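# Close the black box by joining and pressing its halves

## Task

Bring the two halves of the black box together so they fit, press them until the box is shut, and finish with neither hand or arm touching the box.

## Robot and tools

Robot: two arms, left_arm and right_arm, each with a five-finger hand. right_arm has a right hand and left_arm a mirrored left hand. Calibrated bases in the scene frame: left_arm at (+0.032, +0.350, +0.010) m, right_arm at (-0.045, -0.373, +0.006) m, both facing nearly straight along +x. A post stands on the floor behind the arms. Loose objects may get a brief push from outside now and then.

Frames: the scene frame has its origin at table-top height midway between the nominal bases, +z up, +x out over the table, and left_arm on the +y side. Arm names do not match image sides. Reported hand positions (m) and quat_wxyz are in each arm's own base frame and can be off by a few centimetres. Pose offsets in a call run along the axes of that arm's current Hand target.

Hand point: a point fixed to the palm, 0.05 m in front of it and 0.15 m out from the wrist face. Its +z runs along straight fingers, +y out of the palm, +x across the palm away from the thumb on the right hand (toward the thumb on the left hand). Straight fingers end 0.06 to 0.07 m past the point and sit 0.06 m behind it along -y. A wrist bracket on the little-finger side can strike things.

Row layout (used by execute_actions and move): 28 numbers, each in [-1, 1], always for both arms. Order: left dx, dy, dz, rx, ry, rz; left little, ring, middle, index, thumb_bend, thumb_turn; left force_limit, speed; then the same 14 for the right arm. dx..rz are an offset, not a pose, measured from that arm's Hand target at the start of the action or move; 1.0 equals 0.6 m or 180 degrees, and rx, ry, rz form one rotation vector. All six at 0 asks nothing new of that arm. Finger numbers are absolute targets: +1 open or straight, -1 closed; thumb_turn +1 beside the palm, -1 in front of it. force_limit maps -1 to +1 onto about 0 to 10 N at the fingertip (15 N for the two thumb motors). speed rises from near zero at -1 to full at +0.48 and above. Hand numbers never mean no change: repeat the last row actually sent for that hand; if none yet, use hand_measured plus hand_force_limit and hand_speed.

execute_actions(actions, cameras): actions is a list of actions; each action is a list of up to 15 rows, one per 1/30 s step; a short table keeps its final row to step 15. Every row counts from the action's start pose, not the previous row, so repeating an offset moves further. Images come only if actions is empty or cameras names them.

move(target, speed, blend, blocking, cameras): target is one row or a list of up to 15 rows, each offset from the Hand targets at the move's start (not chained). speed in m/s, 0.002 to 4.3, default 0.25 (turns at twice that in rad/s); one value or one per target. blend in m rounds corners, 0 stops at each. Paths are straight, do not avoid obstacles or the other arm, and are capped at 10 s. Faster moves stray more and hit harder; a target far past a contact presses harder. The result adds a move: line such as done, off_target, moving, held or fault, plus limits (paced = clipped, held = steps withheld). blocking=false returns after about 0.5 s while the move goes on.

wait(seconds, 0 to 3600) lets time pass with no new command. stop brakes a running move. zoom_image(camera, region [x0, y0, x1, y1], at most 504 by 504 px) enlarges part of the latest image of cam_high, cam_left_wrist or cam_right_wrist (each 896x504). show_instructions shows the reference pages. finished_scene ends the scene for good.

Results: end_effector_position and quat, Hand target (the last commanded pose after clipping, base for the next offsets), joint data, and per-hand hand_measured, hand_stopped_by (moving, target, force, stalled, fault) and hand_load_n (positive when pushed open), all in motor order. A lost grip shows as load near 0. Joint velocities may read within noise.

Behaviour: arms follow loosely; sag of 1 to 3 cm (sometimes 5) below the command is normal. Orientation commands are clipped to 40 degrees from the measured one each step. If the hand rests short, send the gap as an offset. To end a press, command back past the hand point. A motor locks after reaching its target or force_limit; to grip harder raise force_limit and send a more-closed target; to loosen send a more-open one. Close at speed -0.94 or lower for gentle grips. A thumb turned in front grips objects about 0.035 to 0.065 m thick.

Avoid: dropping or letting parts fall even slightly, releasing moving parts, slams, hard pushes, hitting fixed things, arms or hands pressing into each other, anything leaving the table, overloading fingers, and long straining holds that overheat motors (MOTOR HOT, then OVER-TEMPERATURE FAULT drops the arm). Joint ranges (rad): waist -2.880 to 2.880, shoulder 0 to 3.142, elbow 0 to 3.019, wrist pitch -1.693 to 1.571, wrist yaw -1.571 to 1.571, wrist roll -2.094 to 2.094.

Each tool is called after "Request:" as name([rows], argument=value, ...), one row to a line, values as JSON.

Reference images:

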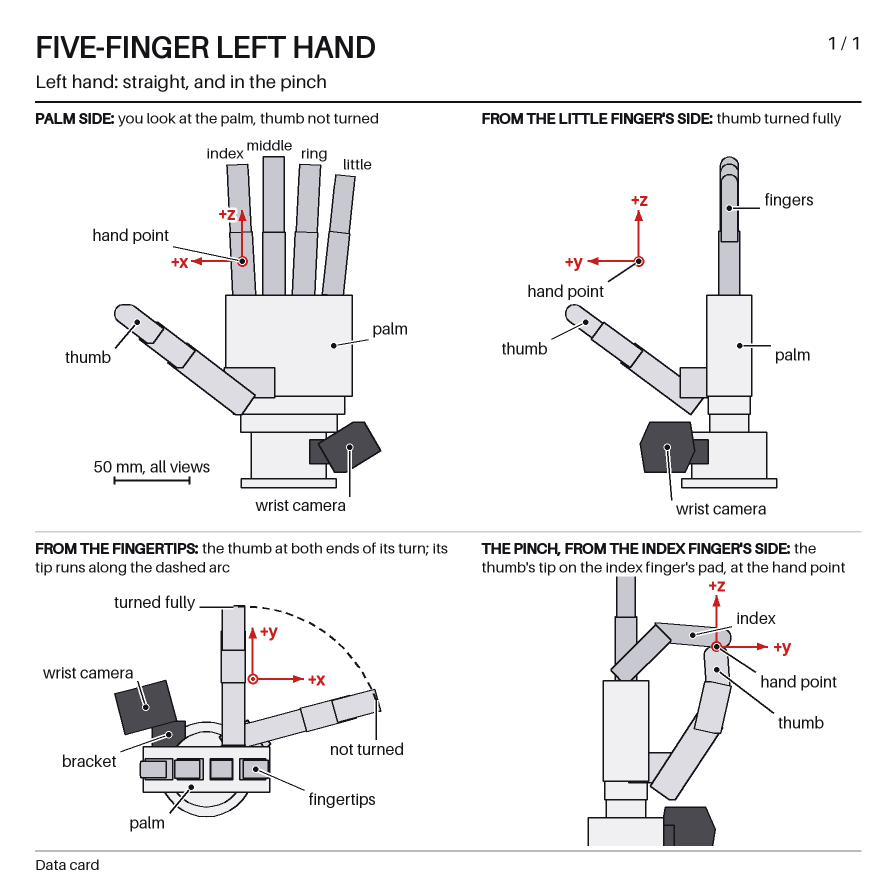

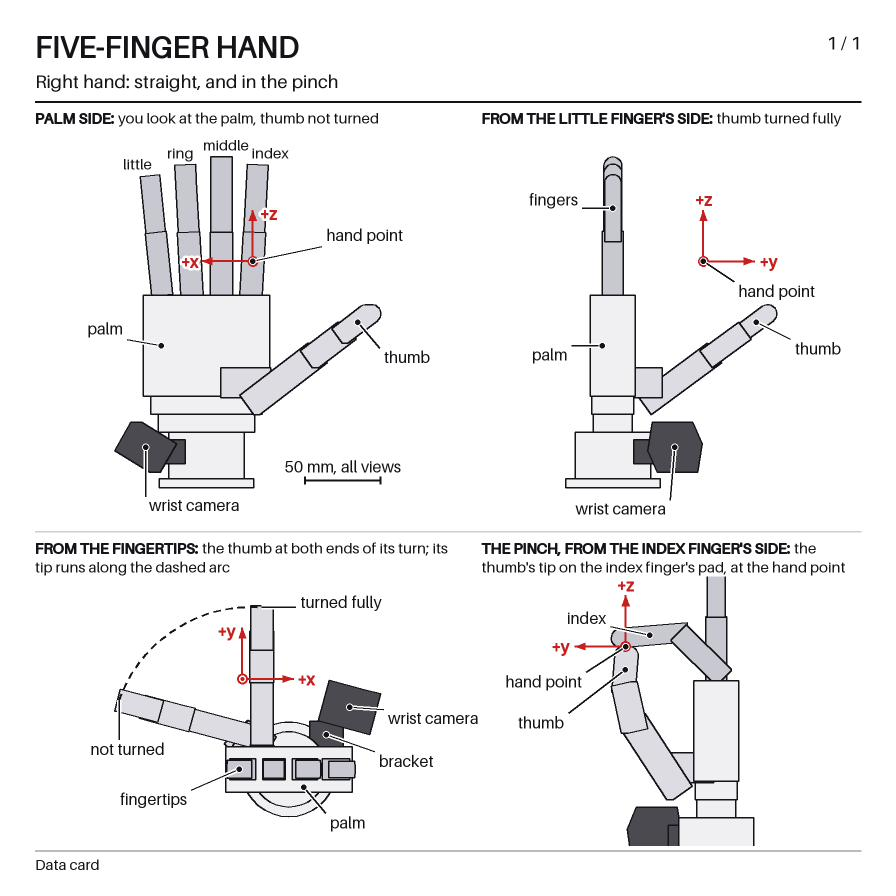

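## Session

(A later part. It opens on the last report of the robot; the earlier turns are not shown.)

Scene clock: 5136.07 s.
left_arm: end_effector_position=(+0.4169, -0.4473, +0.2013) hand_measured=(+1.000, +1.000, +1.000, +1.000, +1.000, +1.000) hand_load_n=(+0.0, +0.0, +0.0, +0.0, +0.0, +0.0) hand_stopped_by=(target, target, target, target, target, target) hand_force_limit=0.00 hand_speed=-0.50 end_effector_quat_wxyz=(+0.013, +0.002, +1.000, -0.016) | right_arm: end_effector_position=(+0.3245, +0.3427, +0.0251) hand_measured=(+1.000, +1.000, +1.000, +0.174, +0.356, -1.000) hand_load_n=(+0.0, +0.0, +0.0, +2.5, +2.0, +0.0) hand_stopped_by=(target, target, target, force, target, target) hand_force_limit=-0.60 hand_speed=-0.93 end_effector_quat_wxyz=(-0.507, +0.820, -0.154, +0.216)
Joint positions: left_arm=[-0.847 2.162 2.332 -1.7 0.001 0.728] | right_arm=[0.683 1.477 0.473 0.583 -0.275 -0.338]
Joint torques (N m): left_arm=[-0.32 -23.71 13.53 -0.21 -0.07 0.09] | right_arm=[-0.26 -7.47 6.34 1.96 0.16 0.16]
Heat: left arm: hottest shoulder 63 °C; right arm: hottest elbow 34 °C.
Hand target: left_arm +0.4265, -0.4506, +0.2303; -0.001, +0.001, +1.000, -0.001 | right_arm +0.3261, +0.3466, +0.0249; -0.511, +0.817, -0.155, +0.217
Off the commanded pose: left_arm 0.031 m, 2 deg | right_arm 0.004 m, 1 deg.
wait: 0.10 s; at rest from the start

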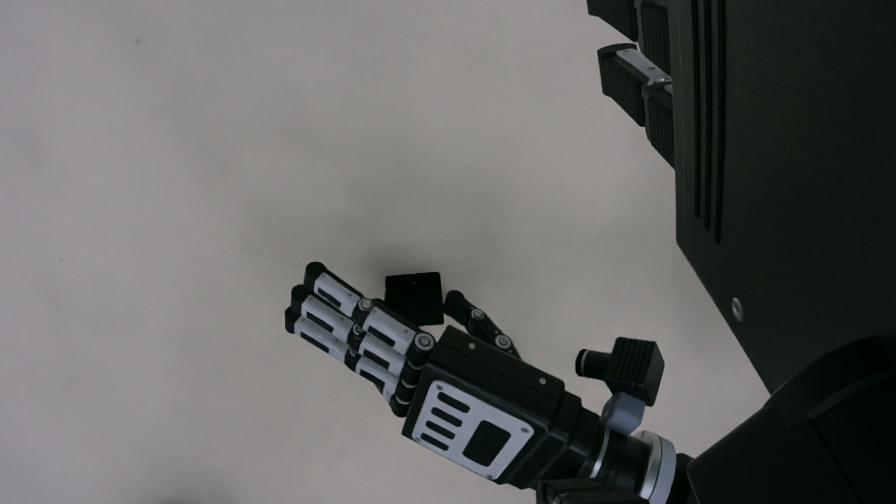

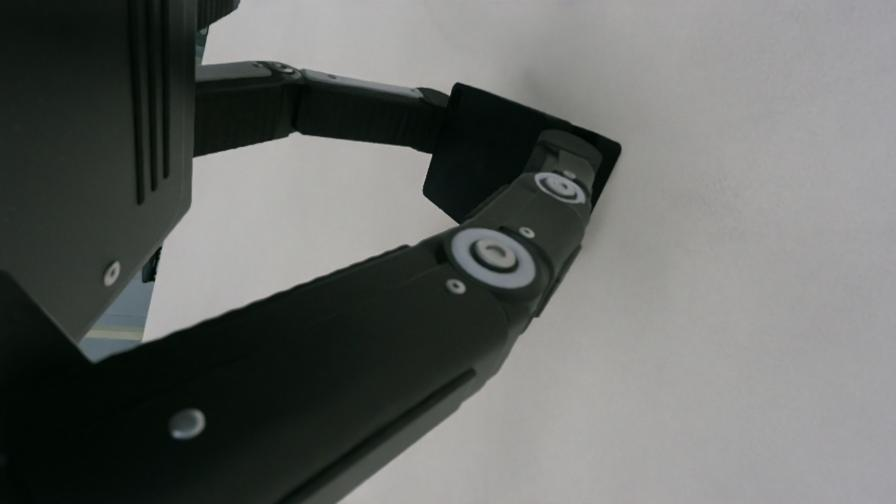

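Request:
move([
  [0,0,0,0,0,0,1,1,1,1,1,1,0,-0.5,0.0223,0.0075,-0.0067,0,0,0,1,1,1,0.03,0.355,-1,-0.6,-0.93],
  [0,0,0,0,0,0,1,1,1,1,1,1,0,-0.5,-0.0017,-0.0006,0.0005,0,0,0,1,1,1,0.03,0.355,-1,-0.6,-0.93],
], speed=0.03, cameras=["cam_left_wrist","cam_right_wrist"])

Request:
zoom_image(camera="cam_left_wrist", region=[375, 265, 445, 315])

Request:
zoom_image(camera="cam_right_wrist", region=[480, 70, 650, 170])

Scene clock: 5181.60 s.
left_arm: end_effector_position=(+0.4169, -0.4473, +0.2013) hand_measured=(+1.000, +1.000, +1.000, +1.000, +1.000, +1.000) hand_load_n=(+0.0, +0.0, +0.0, +0.0, +0.0, +0.0) hand_stopped_by=(target, target, target, target, target, target) hand_force_limit=0.00 hand_speed=-0.50 end_effector_quat_wxyz=(+0.013, +0.002, +1.000, -0.016) | right_arm: end_effector_position=(+0.3234, +0.3438, +0.0251) hand_measured=(+1.000, +1.000, +1.000, +0.174, +0.356, -1.000) hand_load_n=(+0.0, -0.5, +0.0, +2.5, +2.5, +0.0) hand_stopped_by=(target, target, target, force, target, target) hand_force_limit=-0.60 hand_speed=-0.93 end_effector_quat_wxyz=(-0.507, +0.820, -0.153, +0.216)
Joint positions: left_arm=[-0.847 2.162 2.332 -1.7 0.001 0.728] | right_arm=[0.688 1.477 0.473 0.583 -0.272 -0.338]
Joint torques (N m): left_arm=[-0.15 -23.65 13.74 -0.18 -0.05 0.1] | right_arm=[-0.56 -7.94 6.24 2 0.19 0.16]
Heat: left arm: hottest shoulder 63 °C; right arm: hottest elbow 34 °C.
Hand target: left_arm +0.4265, -0.4506, +0.2303; -0.001, +0.001, +1.000, -0.001 | right_arm +0.3254, +0.3475, +0.0249; -0.511, +0.817, -0.155, +0.217
Off the commanded pose: left_arm 0.031 m, 2 deg | right_arm 0.004 m, 1 deg.
joint sent to its limit (left arm) — joint 4 (wrist pitch), lower limit. The joint targets are off in position and orientation.
move: done

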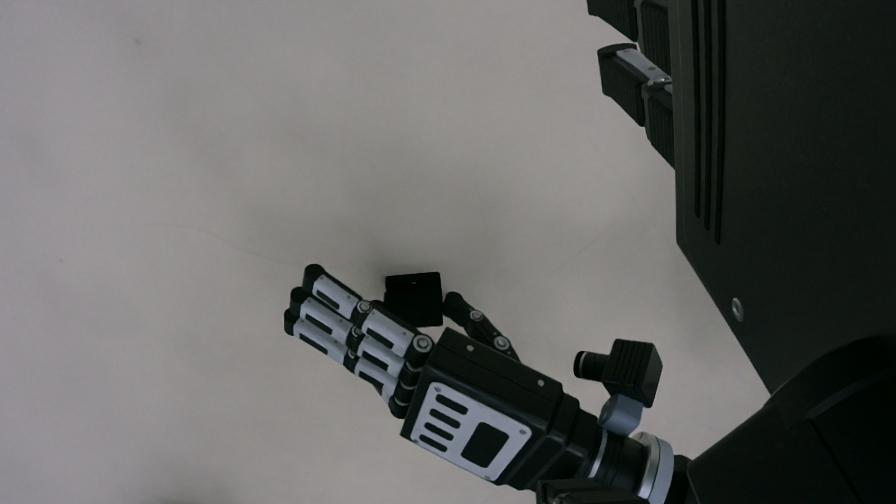

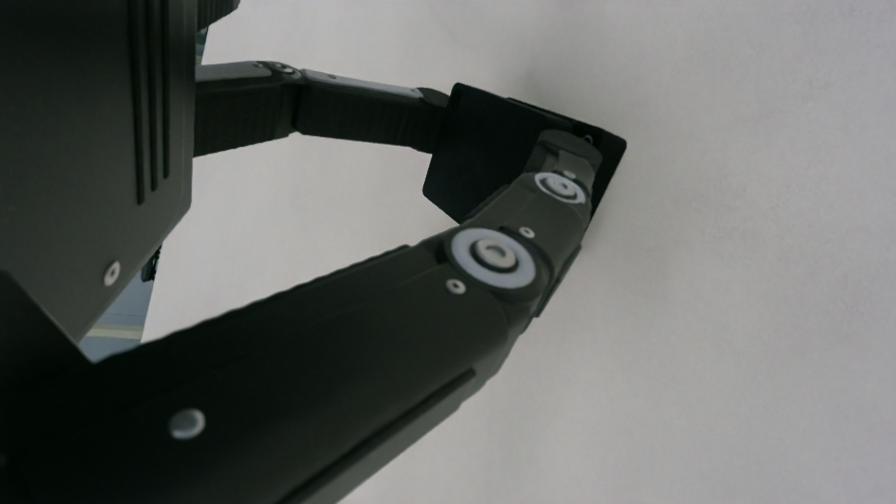

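Scaled by 7.200 from the camera's image (finer frame: 1280x720).

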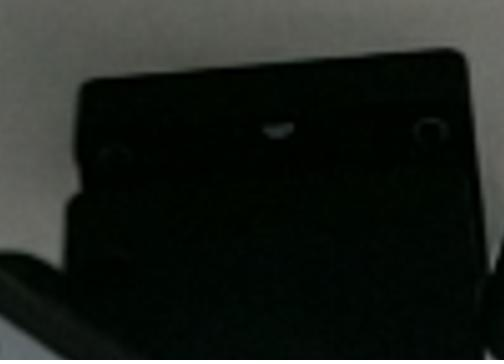

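Scaled by 2.965 from the camera's image (finer frame: 1280x720).

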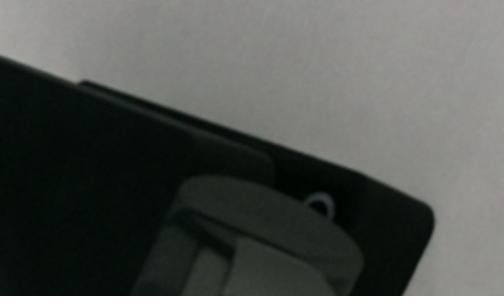

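Request:
move(target=[0,0,0,0,0,0,1,1,1,1,1,1,0,-0.5,-0.0021,0.0098,0.0042,0,0,0,1,1,1,0.03,0.355,-1,-0.6,-0.93], speed=0.02, cameras=["cam_left_wrist","cam_right_wrist"])

Request:
zoom_image(camera="cam_left_wrist", region=[375, 265, 445, 315])

Request:
zoom_image(camera="cam_right_wrist", region=[400, 70, 650, 230])

Scene clock: 5195.97 s.
left_arm: end_effector_position=(+0.4169, -0.4473, +0.2013) hand_measured=(+1.000, +1.000, +1.000, +1.000, +1.000, +1.000) hand_load_n=(+0.0, +0.0, +0.0, +0.0, +0.0, +0.0) hand_stopped_by=(target, target, target, target, target, target) hand_force_limit=0.00 hand_speed=-0.50 end_effector_quat_wxyz=(+0.013, +0.002, +1.000, -0.016) | right_arm: end_effector_position=(+0.3249, +0.3451, +0.0203) hand_measured=(+1.000, +1.000, +1.000, +0.174, +0.356, -1.000) hand_load_n=(+0.0, +0.0, +0.0, +2.5, +2.5, +0.0) hand_stopped_by=(target, target, target, force, target, target) hand_force_limit=-0.60 hand_speed=-0.93 end_effector_quat_wxyz=(-0.508, +0.819, -0.153, +0.217)
Joint positions: left_arm=[-0.847 2.162 2.332 -1.7 0.001 0.728] | right_arm=[0.688 1.5 0.473 0.61 -0.272 -0.338]
Joint torques (N m): left_arm=[-0.44 -23.53 13.59 -0.2 -0.04 0.09] | right_arm=[-0.15 -7.88 5.85 2.09 0.17 0.14]
Heat: left arm: hottest shoulder 63 °C; right arm: hottest elbow 34 °C.
Hand target: left_arm +0.4265, -0.4506, +0.2303; -0.001, +0.001, +1.000, -0.001 | right_arm +0.3255, +0.3475, +0.0184; -0.511, +0.817, -0.155, +0.217
Off the commanded pose: left_arm 0.031 m, 2 deg | right_arm 0.003 m, 1 deg.
joint sent to its limit (left arm) — joint 4 (wrist pitch), lower limit. The joint targets are off in position and orientation.
move: done

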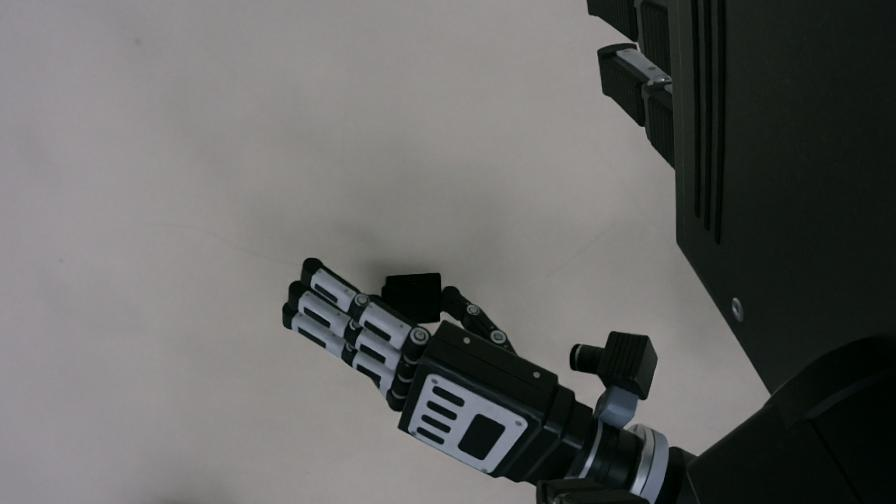

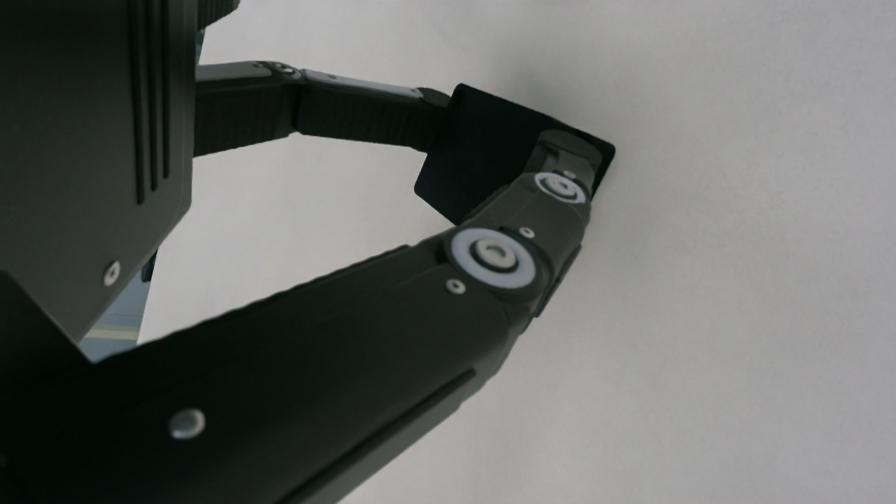

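Scaled by 7.200 from the camera's image (finer frame: 1280x720).

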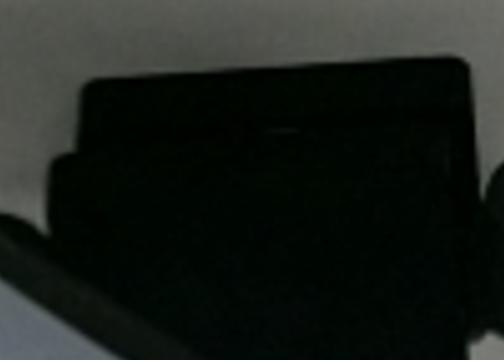

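Scaled by 2.016 from the camera's image (finer frame: 1280x720).

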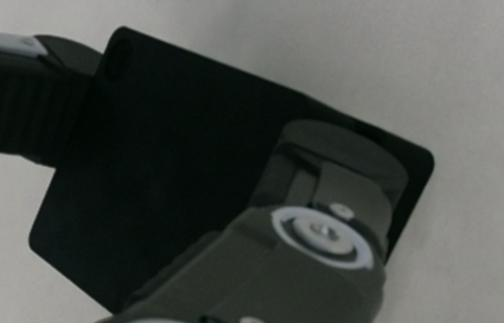

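Request:
move(target=[0,0,0,0,0,0,1,1,1,1,1,1,0,-0.5,0.0057,-0.027,-0.0116,0,0,0,1,1,1,0.03,0.355,-1,-0.6,-0.93], speed=0.15, cameras=["cam_left_wrist","cam_right_wrist"])

Request:
zoom_image(camera="cam_left_wrist", region=[375, 265, 445, 315])

Request:
zoom_image(camera="cam_right_wrist", region=[400, 70, 650, 230])

Scene clock: 5278.67 s.
left_arm: end_effector_position=(+0.4169, -0.4473, +0.2013) hand_measured=(+1.000, +1.000, +1.000, +1.000, +1.000, +1.000) hand_load_n=(+0.0, +0.0, +0.0, +0.0, +0.0, -0.5) hand_stopped_by=(target, target, target, target, target, target) hand_force_limit=0.00 hand_speed=-0.50 end_effector_quat_wxyz=(+0.013, +0.002, +1.000, -0.016) | right_arm: end_effector_position=(+0.3219, +0.3426, +0.0251) hand_measured=(+1.000, +1.000, +1.000, +0.174, +0.356, -1.000) hand_load_n=(+0.0, +0.0, +0.0, +2.5, +2.5, +0.0) hand_stopped_by=(target, target, target, force, target, target) hand_force_limit=-0.60 hand_speed=-0.93 end_effector_quat_wxyz=(-0.504, +0.823, -0.154, +0.214)
Joint positions: left_arm=[-0.847 2.162 2.332 -1.7 0.001 0.728] | right_arm=[0.688 1.469 0.473 0.566 -0.272 -0.338]
Joint torques (N m): left_arm=[-0.5 -23.88 13.67 -0.16 -0.03 0.09] | right_arm=[-0.21 -10.58 6.91 0.84 0.17 0.15]
Heat: left arm: hottest shoulder 63 °C; right arm: hottest elbow 33 °C.
Hand target: left_arm +0.4265, -0.4506, +0.2303; -0.001, +0.001, +1.000, -0.001 | right_arm +0.3253, +0.3475, +0.0364; -0.511, +0.817, -0.155, +0.217
Off the commanded pose: left_arm 0.031 m, 2 deg | right_arm 0.013 m, 1 deg.
joint sent to its limit (left arm) — joint 4 (wrist pitch), lower limit. The joint targets are off in position and orientation.
move: off_target (right_arm)

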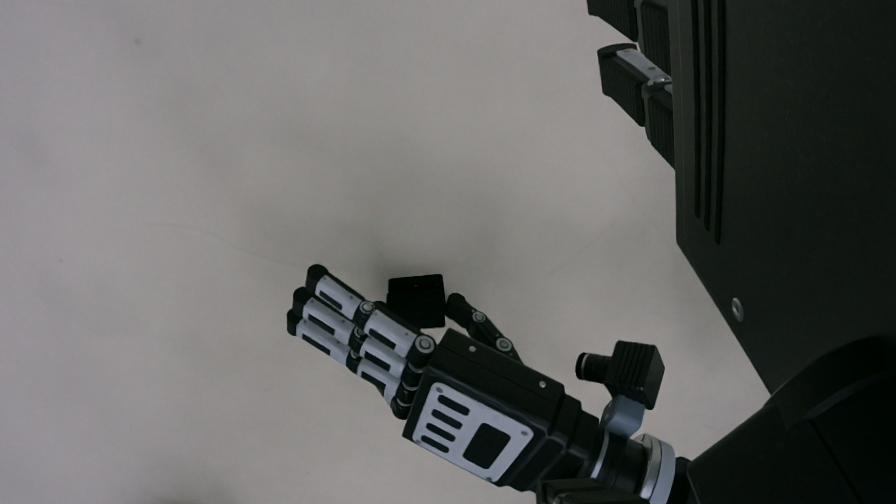

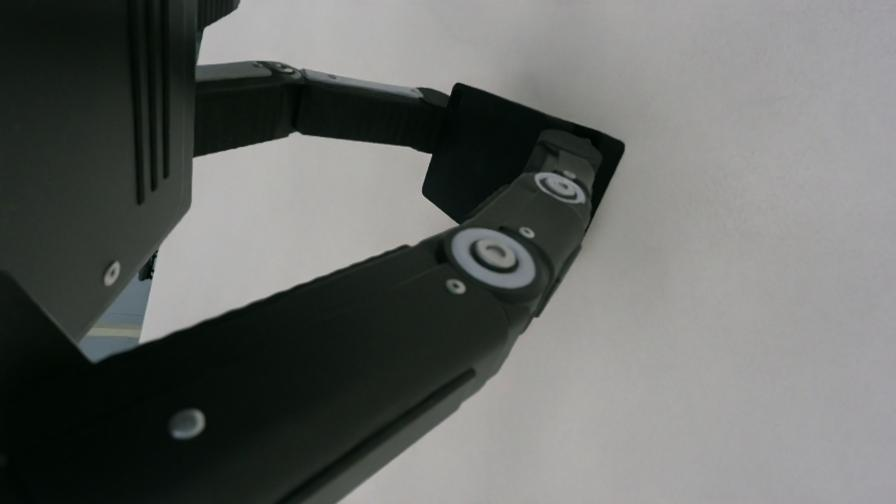

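Scaled by 7.200 from the camera's image (finer frame: 1280x720).

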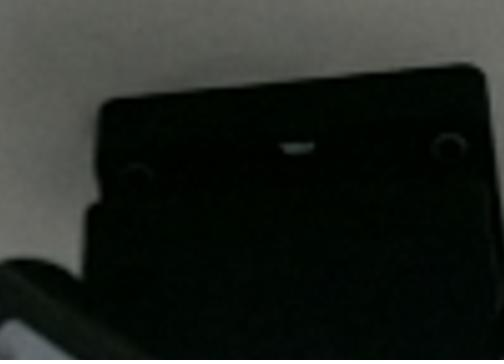

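Scaled by 2.016 from the camera's image (finer frame: 1280x720).

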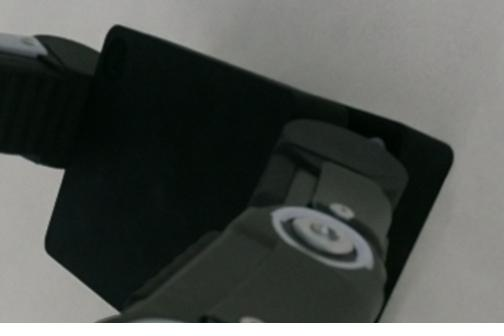

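Request:
move([
  [0,0,0,0,0,0,1,1,1,1,1,1,0,-0.5,0.0095,-0.0451,-0.0194,0,0,0,1,1,1,0.03,0.355,-1,-0.6,-0.93],
  [0,0,0,0,0,0,1,1,1,1,1,1,0,-0.5,0.0717,-0.0696,-0.1678,0.0923,0.0835,-0.1486,1,1,1,0.03,0.355,-1,-0.6,-0.93],
], speed=0.2, blend=0.01, cameras=["cam_left_wrist","cam_right_wrist"])

Scene clock: 5351.60 s.
left_arm: end_effector_position=(+0.4169, -0.4473, +0.2013) hand_measured=(+1.000, +1.000, +1.000, +1.000, +1.000, +1.000) hand_load_n=(+0.0, +0.0, +0.0, +0.0, +0.0, +0.5) hand_stopped_by=(target, target, target, target, target, target) hand_force_limit=0.00 hand_speed=-0.50 end_effector_quat_wxyz=(+0.013, +0.002, +1.000, -0.016) | right_arm: end_effector_position=(+0.3057, +0.2711, +0.1104) hand_measured=(+1.000, +1.000, +1.000, +0.174, +0.356, -1.000) hand_load_n=(+0.0, -0.5, +0.0, +2.5, +3.0, +0.0) hand_stopped_by=(target, target, target, force, target, target) hand_force_limit=-0.60 hand_speed=-0.93 end_effector_quat_wxyz=(-0.532, +0.726, +0.001, +0.436)
Joint positions: left_arm=[-0.847 2.162 2.332 -1.7 0.001 0.728] | right_arm=[0.654 1.136 0.182 0.899 -0.232 -0.701]
Joint torques (N m): left_arm=[-0.15 -23.71 13.53 -0.2 -0.06 0.09] | right_arm=[-1.61 -4.37 6.57 2.07 -0.08 -0.06]
Heat: left arm: hottest shoulder 63 °C; right arm: hottest elbow 35 °C.
Hand target: left_arm +0.4265, -0.4506, +0.2303; -0.001, +0.001, +1.000, -0.001 | right_arm +0.3119, +0.2677, +0.1212; -0.534, +0.714, +0.005, +0.452
Off the commanded pose: left_arm 0.031 m, 2 deg | right_arm 0.013 m, 2 deg.
joint sent to its limit (left arm) — joint 4 (wrist pitch), lower limit. The joint targets are off in position and orientation.
move: off_target (right_arm)

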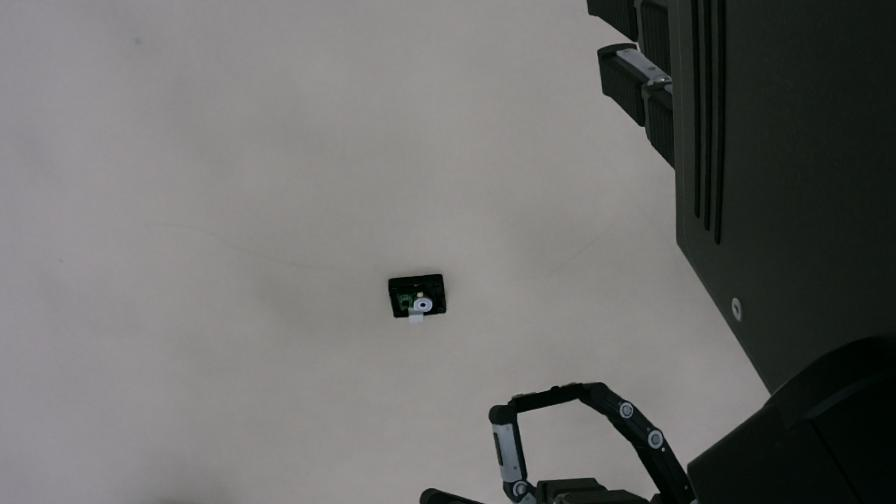

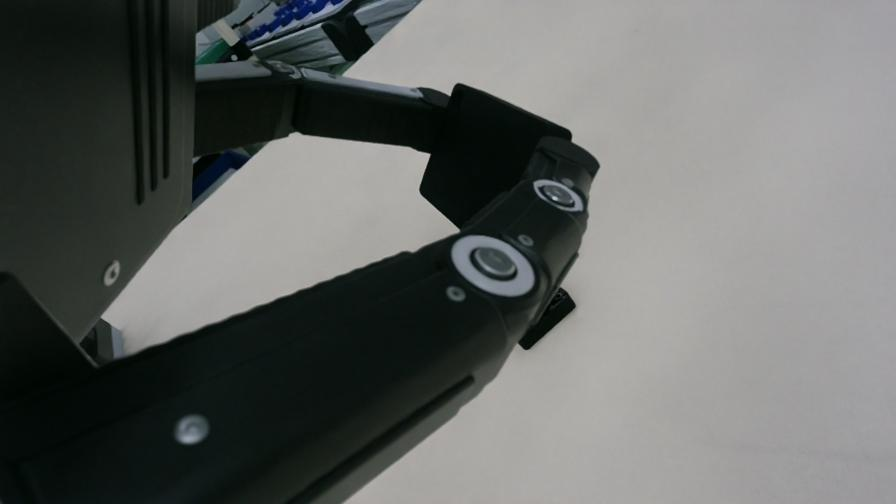

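Request:
zoom_image(camera="cam_left_wrist", region=[500, 360, 565, 430])

Request:
zoom_image(camera="cam_left_wrist", region=[545, 355, 610, 425])

Request:
zoom_image(camera="cam_left_wrist", region=[380, 266, 450, 326])

Scaled by 7.200 from the camera's image (finer frame: 1280x720).

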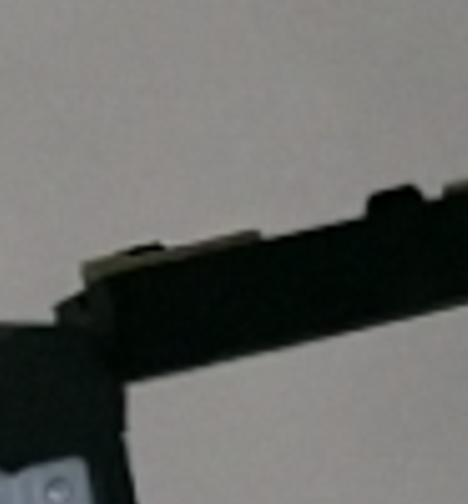

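Scaled by 7.200 from the camera's image (finer frame: 1280x720).

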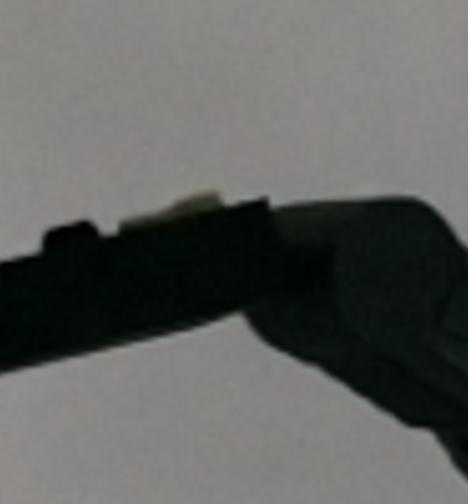

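Scaled by 7.200 from the camera's image (finer frame: 1280x720).

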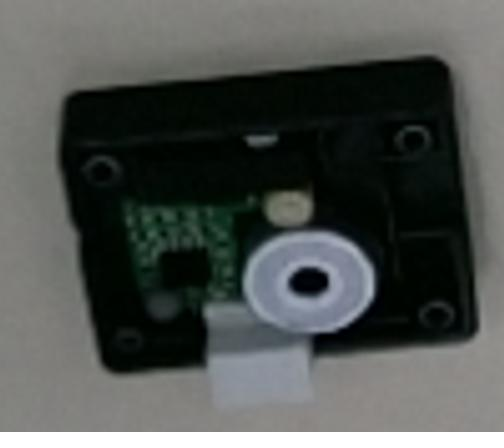

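Request:
zoom_image(camera="cam_right_wrist", region=[510, 280, 590, 355])

Request:
zoom_image(camera="cam_left_wrist", region=[420, 270, 455, 320])

Scaled by 6.300 from the camera's image (finer frame: 1280x720).

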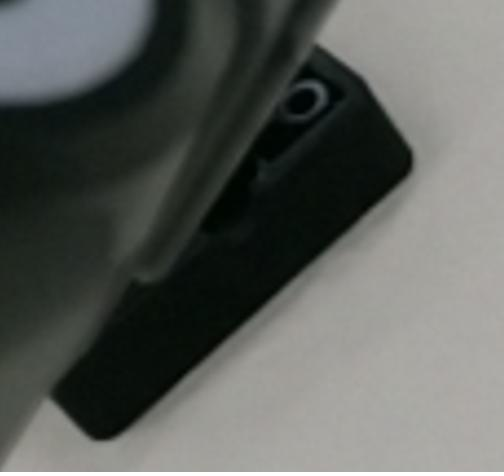

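Scaled by 10.080 from the camera's image (finer frame: 1280x720).

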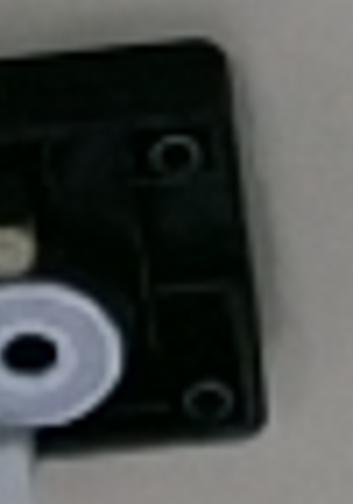

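Request:
move([
  [0,0,0,0,0,0,1,1,1,1,1,1,0,-0.5,-0.0728,-0.0188,0.1145,-0.0922,-0.0834,0.1487,1,1,1,0.03,0.355,-1,-0.6,-0.93],
  [0,0,0,0,0,0,1,1,1,1,1,1,0,-0.5,-0.1303,0.0480,0.1163,-0.0922,-0.0834,0.1487,1,1,1,0.03,0.355,-1,-0.6,-0.93],
  [0,0,0,0,0,0,1,1,1,1,1,1,0,-0.5,-0.1444,0.0645,0.1167,-0.0922,-0.0834,0.1487,1,1,1,0.03,0.355,-1,-0.6,-0.93],
], speed=[0.2,0.08,0.04], cameras=[])

Scene clock: 5468.77 s.
left_arm: end_effector_position=(+0.4169, -0.4473, +0.2013) hand_measured=(+1.000, +1.000, +1.000, +1.000, +1.000, +1.000) hand_load_n=(+0.0, +0.0, +0.0, +0.0, +0.0, +0.0) hand_stopped_by=(target, target, target, target, target, target) hand_force_limit=0.00 hand_speed=-0.50 end_effector_quat_wxyz=(+0.013, +0.002, +1.000, -0.016) | right_arm: end_effector_position=(+0.3278, +0.3379, +0.0337) hand_measured=(+1.000, +1.000, +1.000, +0.174, +0.356, -1.000) hand_load_n=(+0.0, +0.0, +0.0, +2.0, +2.5, +0.0) hand_stopped_by=(target, target, target, force, target, target) hand_force_limit=-0.60 hand_speed=-0.93 end_effector_quat_wxyz=(-0.503, +0.820, -0.158, +0.223)
Joint positions: left_arm=[-0.847 2.162 2.332 -1.7 0.001 0.728] | right_arm=[0.675 1.441 0.477 0.544 -0.264 -0.342]
Joint torques (N m): left_arm=[-0.32 -23.94 13.7 -0.14 -0.04 0.09] | right_arm=[0.03 -7.41 6.53 2.11 -0.17 0.22]
Heat: left arm: hottest shoulder 63 °C; right arm: hottest elbow 34 °C.
Hand target: left_arm +0.4265, -0.4506, +0.2303; -0.001, +0.001, +1.000, -0.001 | right_arm +0.3245, +0.3460, +0.0339; -0.511, +0.817, -0.155, +0.217
Off the commanded pose: left_arm 0.031 m, 2 deg | right_arm 0.009 m, 1 deg.
joint sent to its limit (left arm) — joint 4 (wrist pitch), lower limit. The joint targets are off in position and orientation.
move: done

Request:
move([
  [0,0,0,0,0,0,1,1,1,1,1,1,0,-0.5,0.0177,0.0068,-0.0072,0.0013,-0.0060,-0.0026,1,1,1,0.03,0.355,-1,-0.6,-0.93],
  [0,0,0,0,0,0,1,1,1,1,1,1,0,-0.5,-0.0045,-0.0007,-0.0006,0.0013,-0.0060,-0.0026,1,1,1,0.03,0.355,-1,-0.6,-0.93],
], speed=0.04, cameras=[])

Scene clock: 5494.93 s.
left_arm: end_effector_position=(+0.4169, -0.4473, +0.2013) hand_measured=(+1.000, +1.000, +1.000, +1.000, +1.000, +1.000) hand_load_n=(+0.0, +0.0, +0.0, +0.0, +0.0, +0.0) hand_stopped_by=(target, target, target, target, target, target) hand_force_limit=0.00 hand_speed=-0.50 end_effector_quat_wxyz=(+0.013, +0.002, +1.000, -0.016) | right_arm: end_effector_position=(+0.3202, +0.3440, +0.0345) hand_measured=(+1.000, +1.000, +1.000, +0.174, +0.356, -1.000) hand_load_n=(+0.0, +0.0, +0.0, +2.5, +2.0, +0.0) hand_stopped_by=(target, target, target, force, target, target) hand_force_limit=-0.60 hand_speed=-0.93 end_effector_quat_wxyz=(-0.510, +0.821, -0.146, +0.210)
Joint positions: left_arm=[-0.847 2.162 2.332 -1.7 0.001 0.728] | right_arm=[0.684 1.441 0.477 0.544 -0.293 -0.343]
Joint torques (N m): left_arm=[-0.09 -23.36 13.56 -0.17 -0.06 0.11] | right_arm=[-0.26 -7.71 6.54 2 0.16 0.12]
Heat: left arm: hottest shoulder 64 °C; right arm: hottest elbow 33 °C.
Hand target: left_arm +0.4265, -0.4506, +0.2303; -0.001, +0.001, +1.000, -0.001 | right_arm +0.3221, +0.3473, +0.0340; -0.513, +0.819, -0.147, +0.212
Off the commanded pose: left_arm 0.031 m, 2 deg | right_arm 0.004 m, 0 deg.
joint sent to its limit (left arm) — joint 4 (wrist pitch), lower limit. The joint targets are off in position and orientation.
move: done

Request:
execute_actions(actions=[])

Scene clock: 5536.83 s.
left_arm: end_effector_position=(+0.4169, -0.4473, +0.2013) hand_measured=(+1.000, +1.000, +1.000, +1.000, +1.000, +1.000) hand_load_n=(+0.0, -0.5, +0.0, +0.0, +0.0, +0.0) hand_stopped_by=(target, target, target, target, target, target) hand_force_limit=0.00 hand_speed=-0.50 end_effector_quat_wxyz=(+0.013, +0.002, +1.000, -0.016) | right_arm: end_effector_position=(+0.3202, +0.3440, +0.0345) hand_measured=(+1.000, +1.000, +1.000, +0.174, +0.356, -1.000) hand_load_n=(+0.0, +0.0, +0.0, +2.5, +2.5, +0.0) hand_stopped_by=(target, target, target, force, target, target) hand_force_limit=-0.60 hand_speed=-0.93 end_effector_quat_wxyz=(-0.510, +0.821, -0.146, +0.210)
Joint positions: left_arm=[-0.847 2.162 2.332 -1.7 0.001 0.728] | right_arm=[0.684 1.441 0.477 0.544 -0.293 -0.343]
Joint velocities: within noise
Joint torques (N m): left_arm=[-0.44 -23.71 13.61 -0.13 -0.03 0.11] | right_arm=[0.15 -7.82 6.5 1.91 0.15 0.13]
Heat: left arm: hottest shoulder 64 °C; right arm: hottest elbow 33 °C.
Hand target: left_arm +0.4265, -0.4506, +0.2303; -0.001, +0.001, +1.000, -0.001 | right_arm +0.3221, +0.3473, +0.0340; -0.513, +0.819, -0.147, +0.212
Off the commanded pose: left_arm 0.031 m, 2 deg | right_arm 0.004 m, 0 deg.

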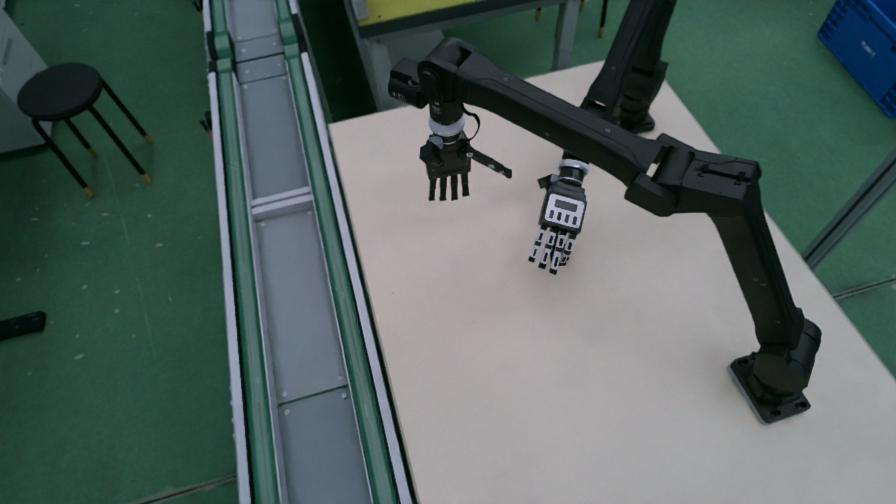

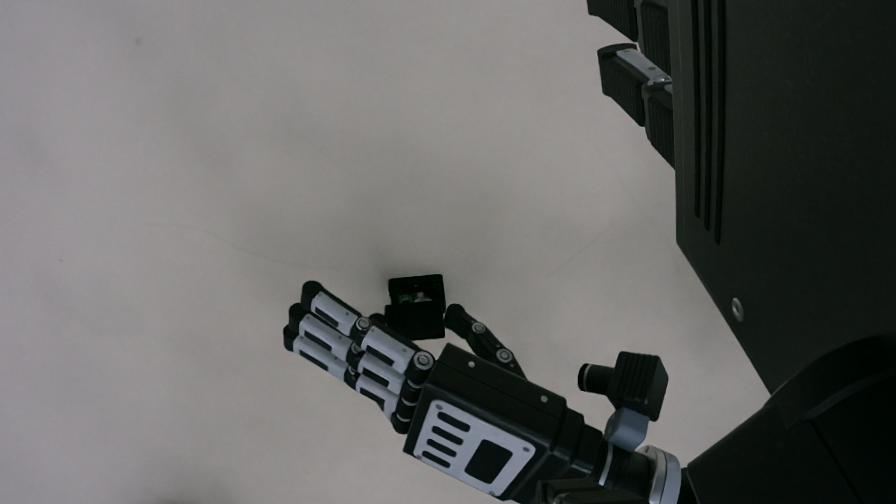

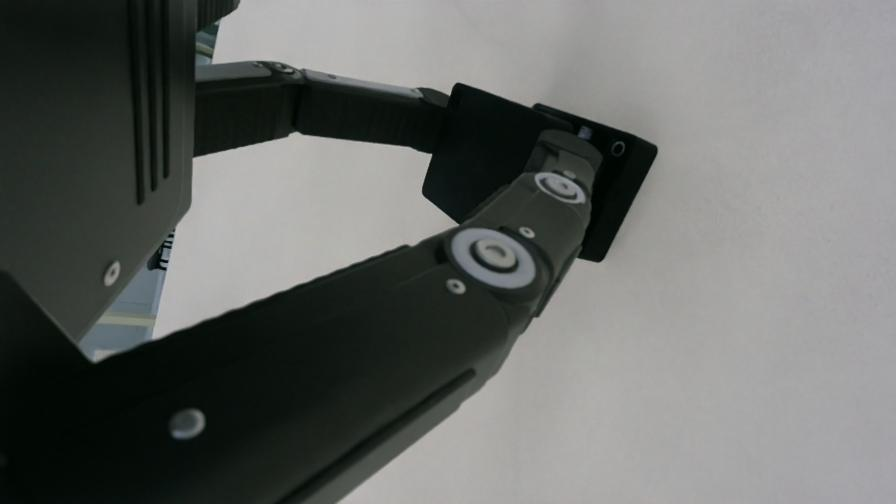

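Request:
move([
  [0,0,0,0,0,0,1,1,1,1,1,1,0,-0.5,0.0221,0.0078,-0.0071,0,0,0,1,1,1,0.03,0.355,-1,-0.6,-0.93],
  [0,0,0,0,0,0,1,1,1,1,1,1,0,-0.5,0.0012,0.0004,-0.0004,0,0,0,1,1,1,0.03,0.355,-1,-0.6,-0.93],
], speed=0.05, cameras=["cam_left_wrist","cam_right_wrist"])

Request:
zoom_image(camera="cam_left_wrist", region=[375, 265, 445, 315])

Request:
zoom_image(camera="cam_right_wrist", region=[400, 70, 650, 230])

Scene clock: 5560.83 s.
left_arm: end_effector_position=(+0.4169, -0.4473, +0.2013) hand_measured=(+1.000, +1.000, +1.000, +1.000, +1.000, +1.000) hand_load_n=(+0.0, +0.0, +0.0, +0.0, +0.0, +0.0) hand_stopped_by=(target, target, target, target, target, target) hand_force_limit=0.00 hand_speed=-0.50 end_effector_quat_wxyz=(+0.013, +0.002, +1.000, -0.016) | right_arm: end_effector_position=(+0.3203, +0.3438, +0.0345) hand_measured=(+1.000, +1.000, +1.000, +0.174, +0.356, -1.000) hand_load_n=(+0.0, +0.0, +0.0, +2.0, +2.5, +0.0) hand_stopped_by=(target, target, target, force, target, target) hand_force_limit=-0.60 hand_speed=-0.93 end_effector_quat_wxyz=(-0.511, +0.821, -0.146, +0.210)
Joint positions: left_arm=[-0.847 2.162 2.332 -1.7 0.001 0.728] | right_arm=[0.683 1.441 0.477 0.544 -0.296 -0.344]
Joint torques (N m): left_arm=[-0.32 -23.47 13.7 -0.17 -0.07 0.08] | right_arm=[-0.56 -7.53 6.54 1.91 0.18 0.11]
Heat: left arm: hottest shoulder 64 °C; right arm: hottest elbow 33 °C.
Hand target: left_arm +0.4265, -0.4506, +0.2303; -0.001, +0.001, +1.000, -0.001 | right_arm +0.3225, +0.3466, +0.0340; -0.513, +0.819, -0.147, +0.212
Off the commanded pose: left_arm 0.031 m, 2 deg | right_arm 0.004 m, 0 deg.
joint sent to its limit (left arm) — joint 4 (wrist pitch), lower limit. The joint targets are off in position and orientation.
move: done

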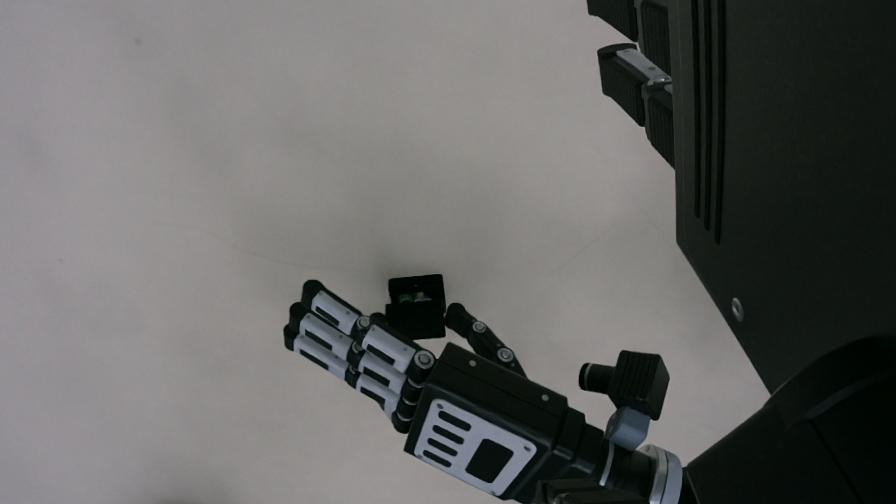

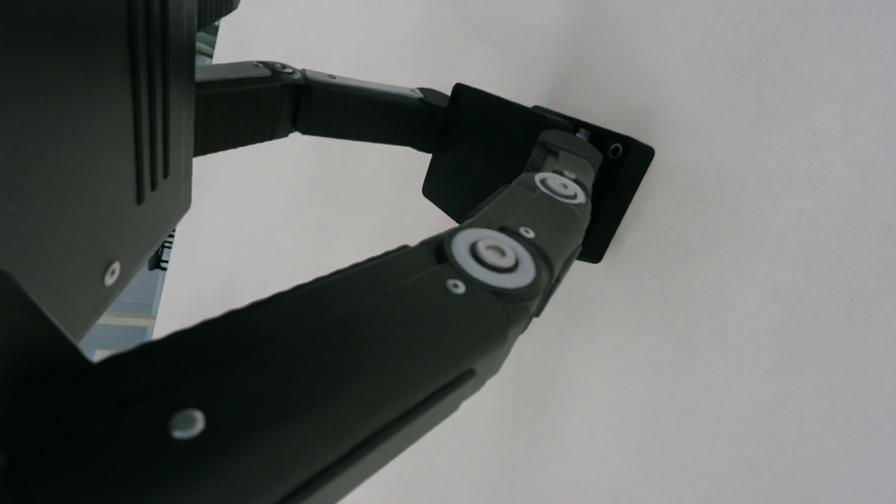

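Scaled by 7.200 from the camera's image (finer frame: 1280x720).

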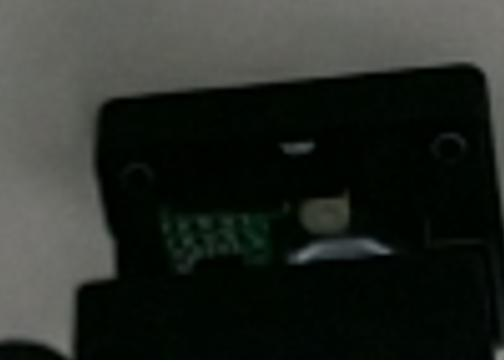

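Scaled by 2.016 from the camera's image (finer frame: 1280x720).

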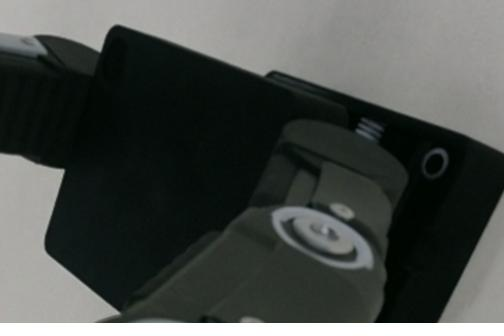

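Request:
zoom_image(camera="cam_right_wrist", region=[560, 90, 670, 160])

Request:
zoom_image(camera="cam_right_wrist", region=[400, 70, 510, 140])

Scaled by 4.582 from the camera's image (finer frame: 1280x720).

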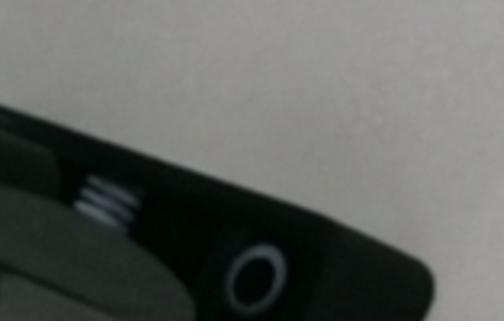

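Scaled by 4.582 from the camera's image (finer frame: 1280x720).

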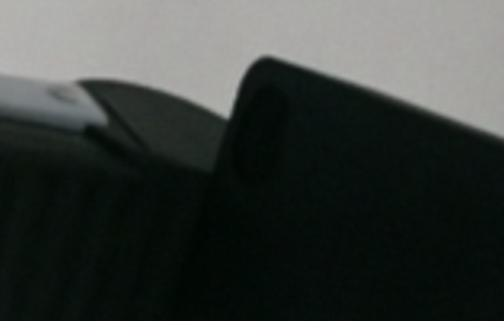

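Request:
move(target=[0,0,0,0,0,0,1,1,1,1,1,1,0,-0.5,-0.003,0.0143,0.0061,0,0,0,1,1,1,0.03,0.355,-1,-0.6,-0.93], speed=0.03, cameras=["cam_left_wrist","cam_right_wrist"])

Request:
zoom_image(camera="cam_left_wrist", region=[375, 265, 445, 315])

Request:
zoom_image(camera="cam_right_wrist", region=[400, 70, 510, 140])

Request:
zoom_image(camera="cam_right_wrist", region=[510, 90, 650, 180])

Scene clock: 5598.50 s.
left_arm: end_effector_position=(+0.4169, -0.4473, +0.2013) hand_measured=(+1.000, +1.000, +1.000, +1.000, +1.000, +1.000) hand_load_n=(+0.0, +0.0, +0.0, +0.0, +0.0, +0.0) hand_stopped_by=(target, target, target, target, target, target) hand_force_limit=0.00 hand_speed=-0.50 end_effector_quat_wxyz=(+0.013, +0.002, +1.000, -0.016) | right_arm: end_effector_position=(+0.3202, +0.3436, +0.0247) hand_measured=(+1.000, +1.000, +1.000, +0.174, +0.356, -1.000) hand_load_n=(+0.0, +0.0, +0.0, +2.5, +2.5, +0.0) hand_stopped_by=(target, target, target, force, target, target) hand_force_limit=-0.60 hand_speed=-0.93 end_effector_quat_wxyz=(-0.510, +0.822, -0.146, +0.209)
Joint positions: left_arm=[-0.847 2.162 2.332 -1.7 0.001 0.728] | right_arm=[0.683 1.475 0.47 0.581 -0.296 -0.344]
Joint torques (N m): left_arm=[-0.62 -23.53 13.52 -0.21 -0.06 0.1] | right_arm=[-0.26 -7.18 6.17 2.1 0.16 0.13]
Heat: left arm: hottest shoulder 64 °C; right arm: hottest elbow 33 °C.
Hand target: left_arm +0.4265, -0.4506, +0.2303; -0.001, +0.001, +1.000, -0.001 | right_arm +0.3226, +0.3466, +0.0244; -0.513, +0.819, -0.147, +0.212
Off the commanded pose: left_arm 0.031 m, 2 deg | right_arm 0.004 m, 1 deg.
joint sent to its limit (left arm) — joint 4 (wrist pitch), lower limit. The joint targets are off in position and orientation.
move: done

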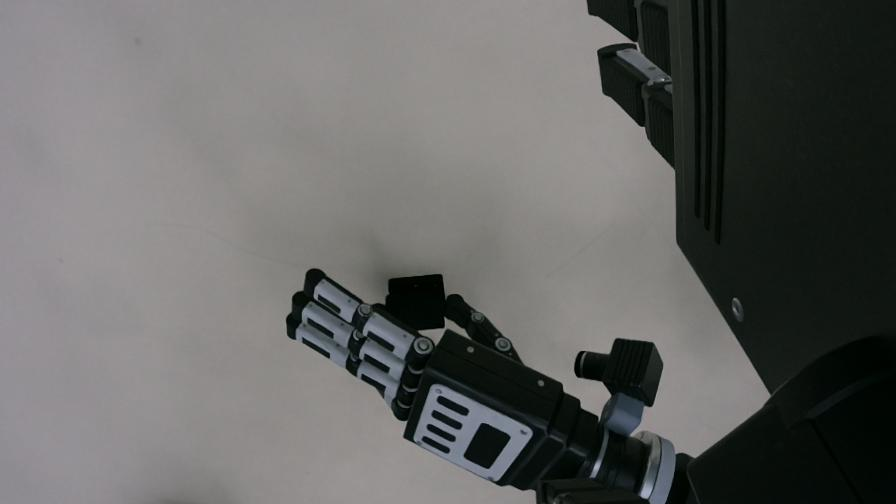

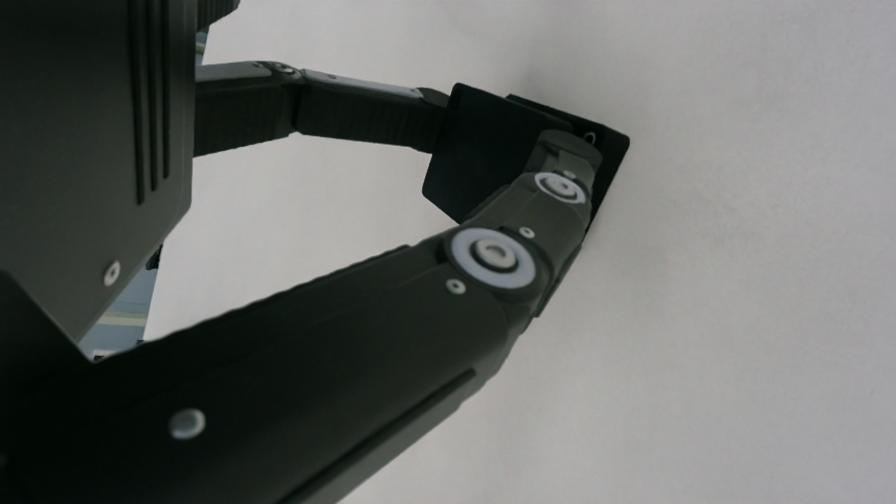

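Scaled by 7.200 from the camera's image (finer frame: 1280x720).

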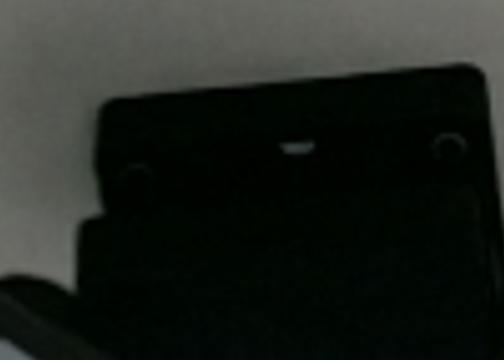

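Scaled by 4.582 from the camera's image (finer frame: 1280x720).

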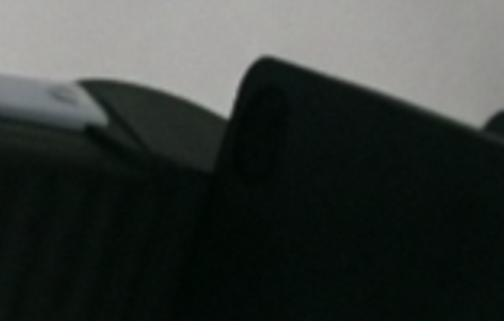

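Scaled by 3.600 from the camera's image (finer frame: 1280x720).

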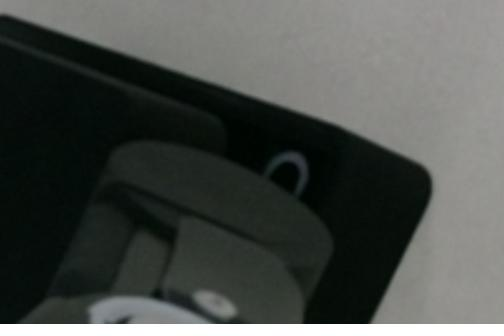

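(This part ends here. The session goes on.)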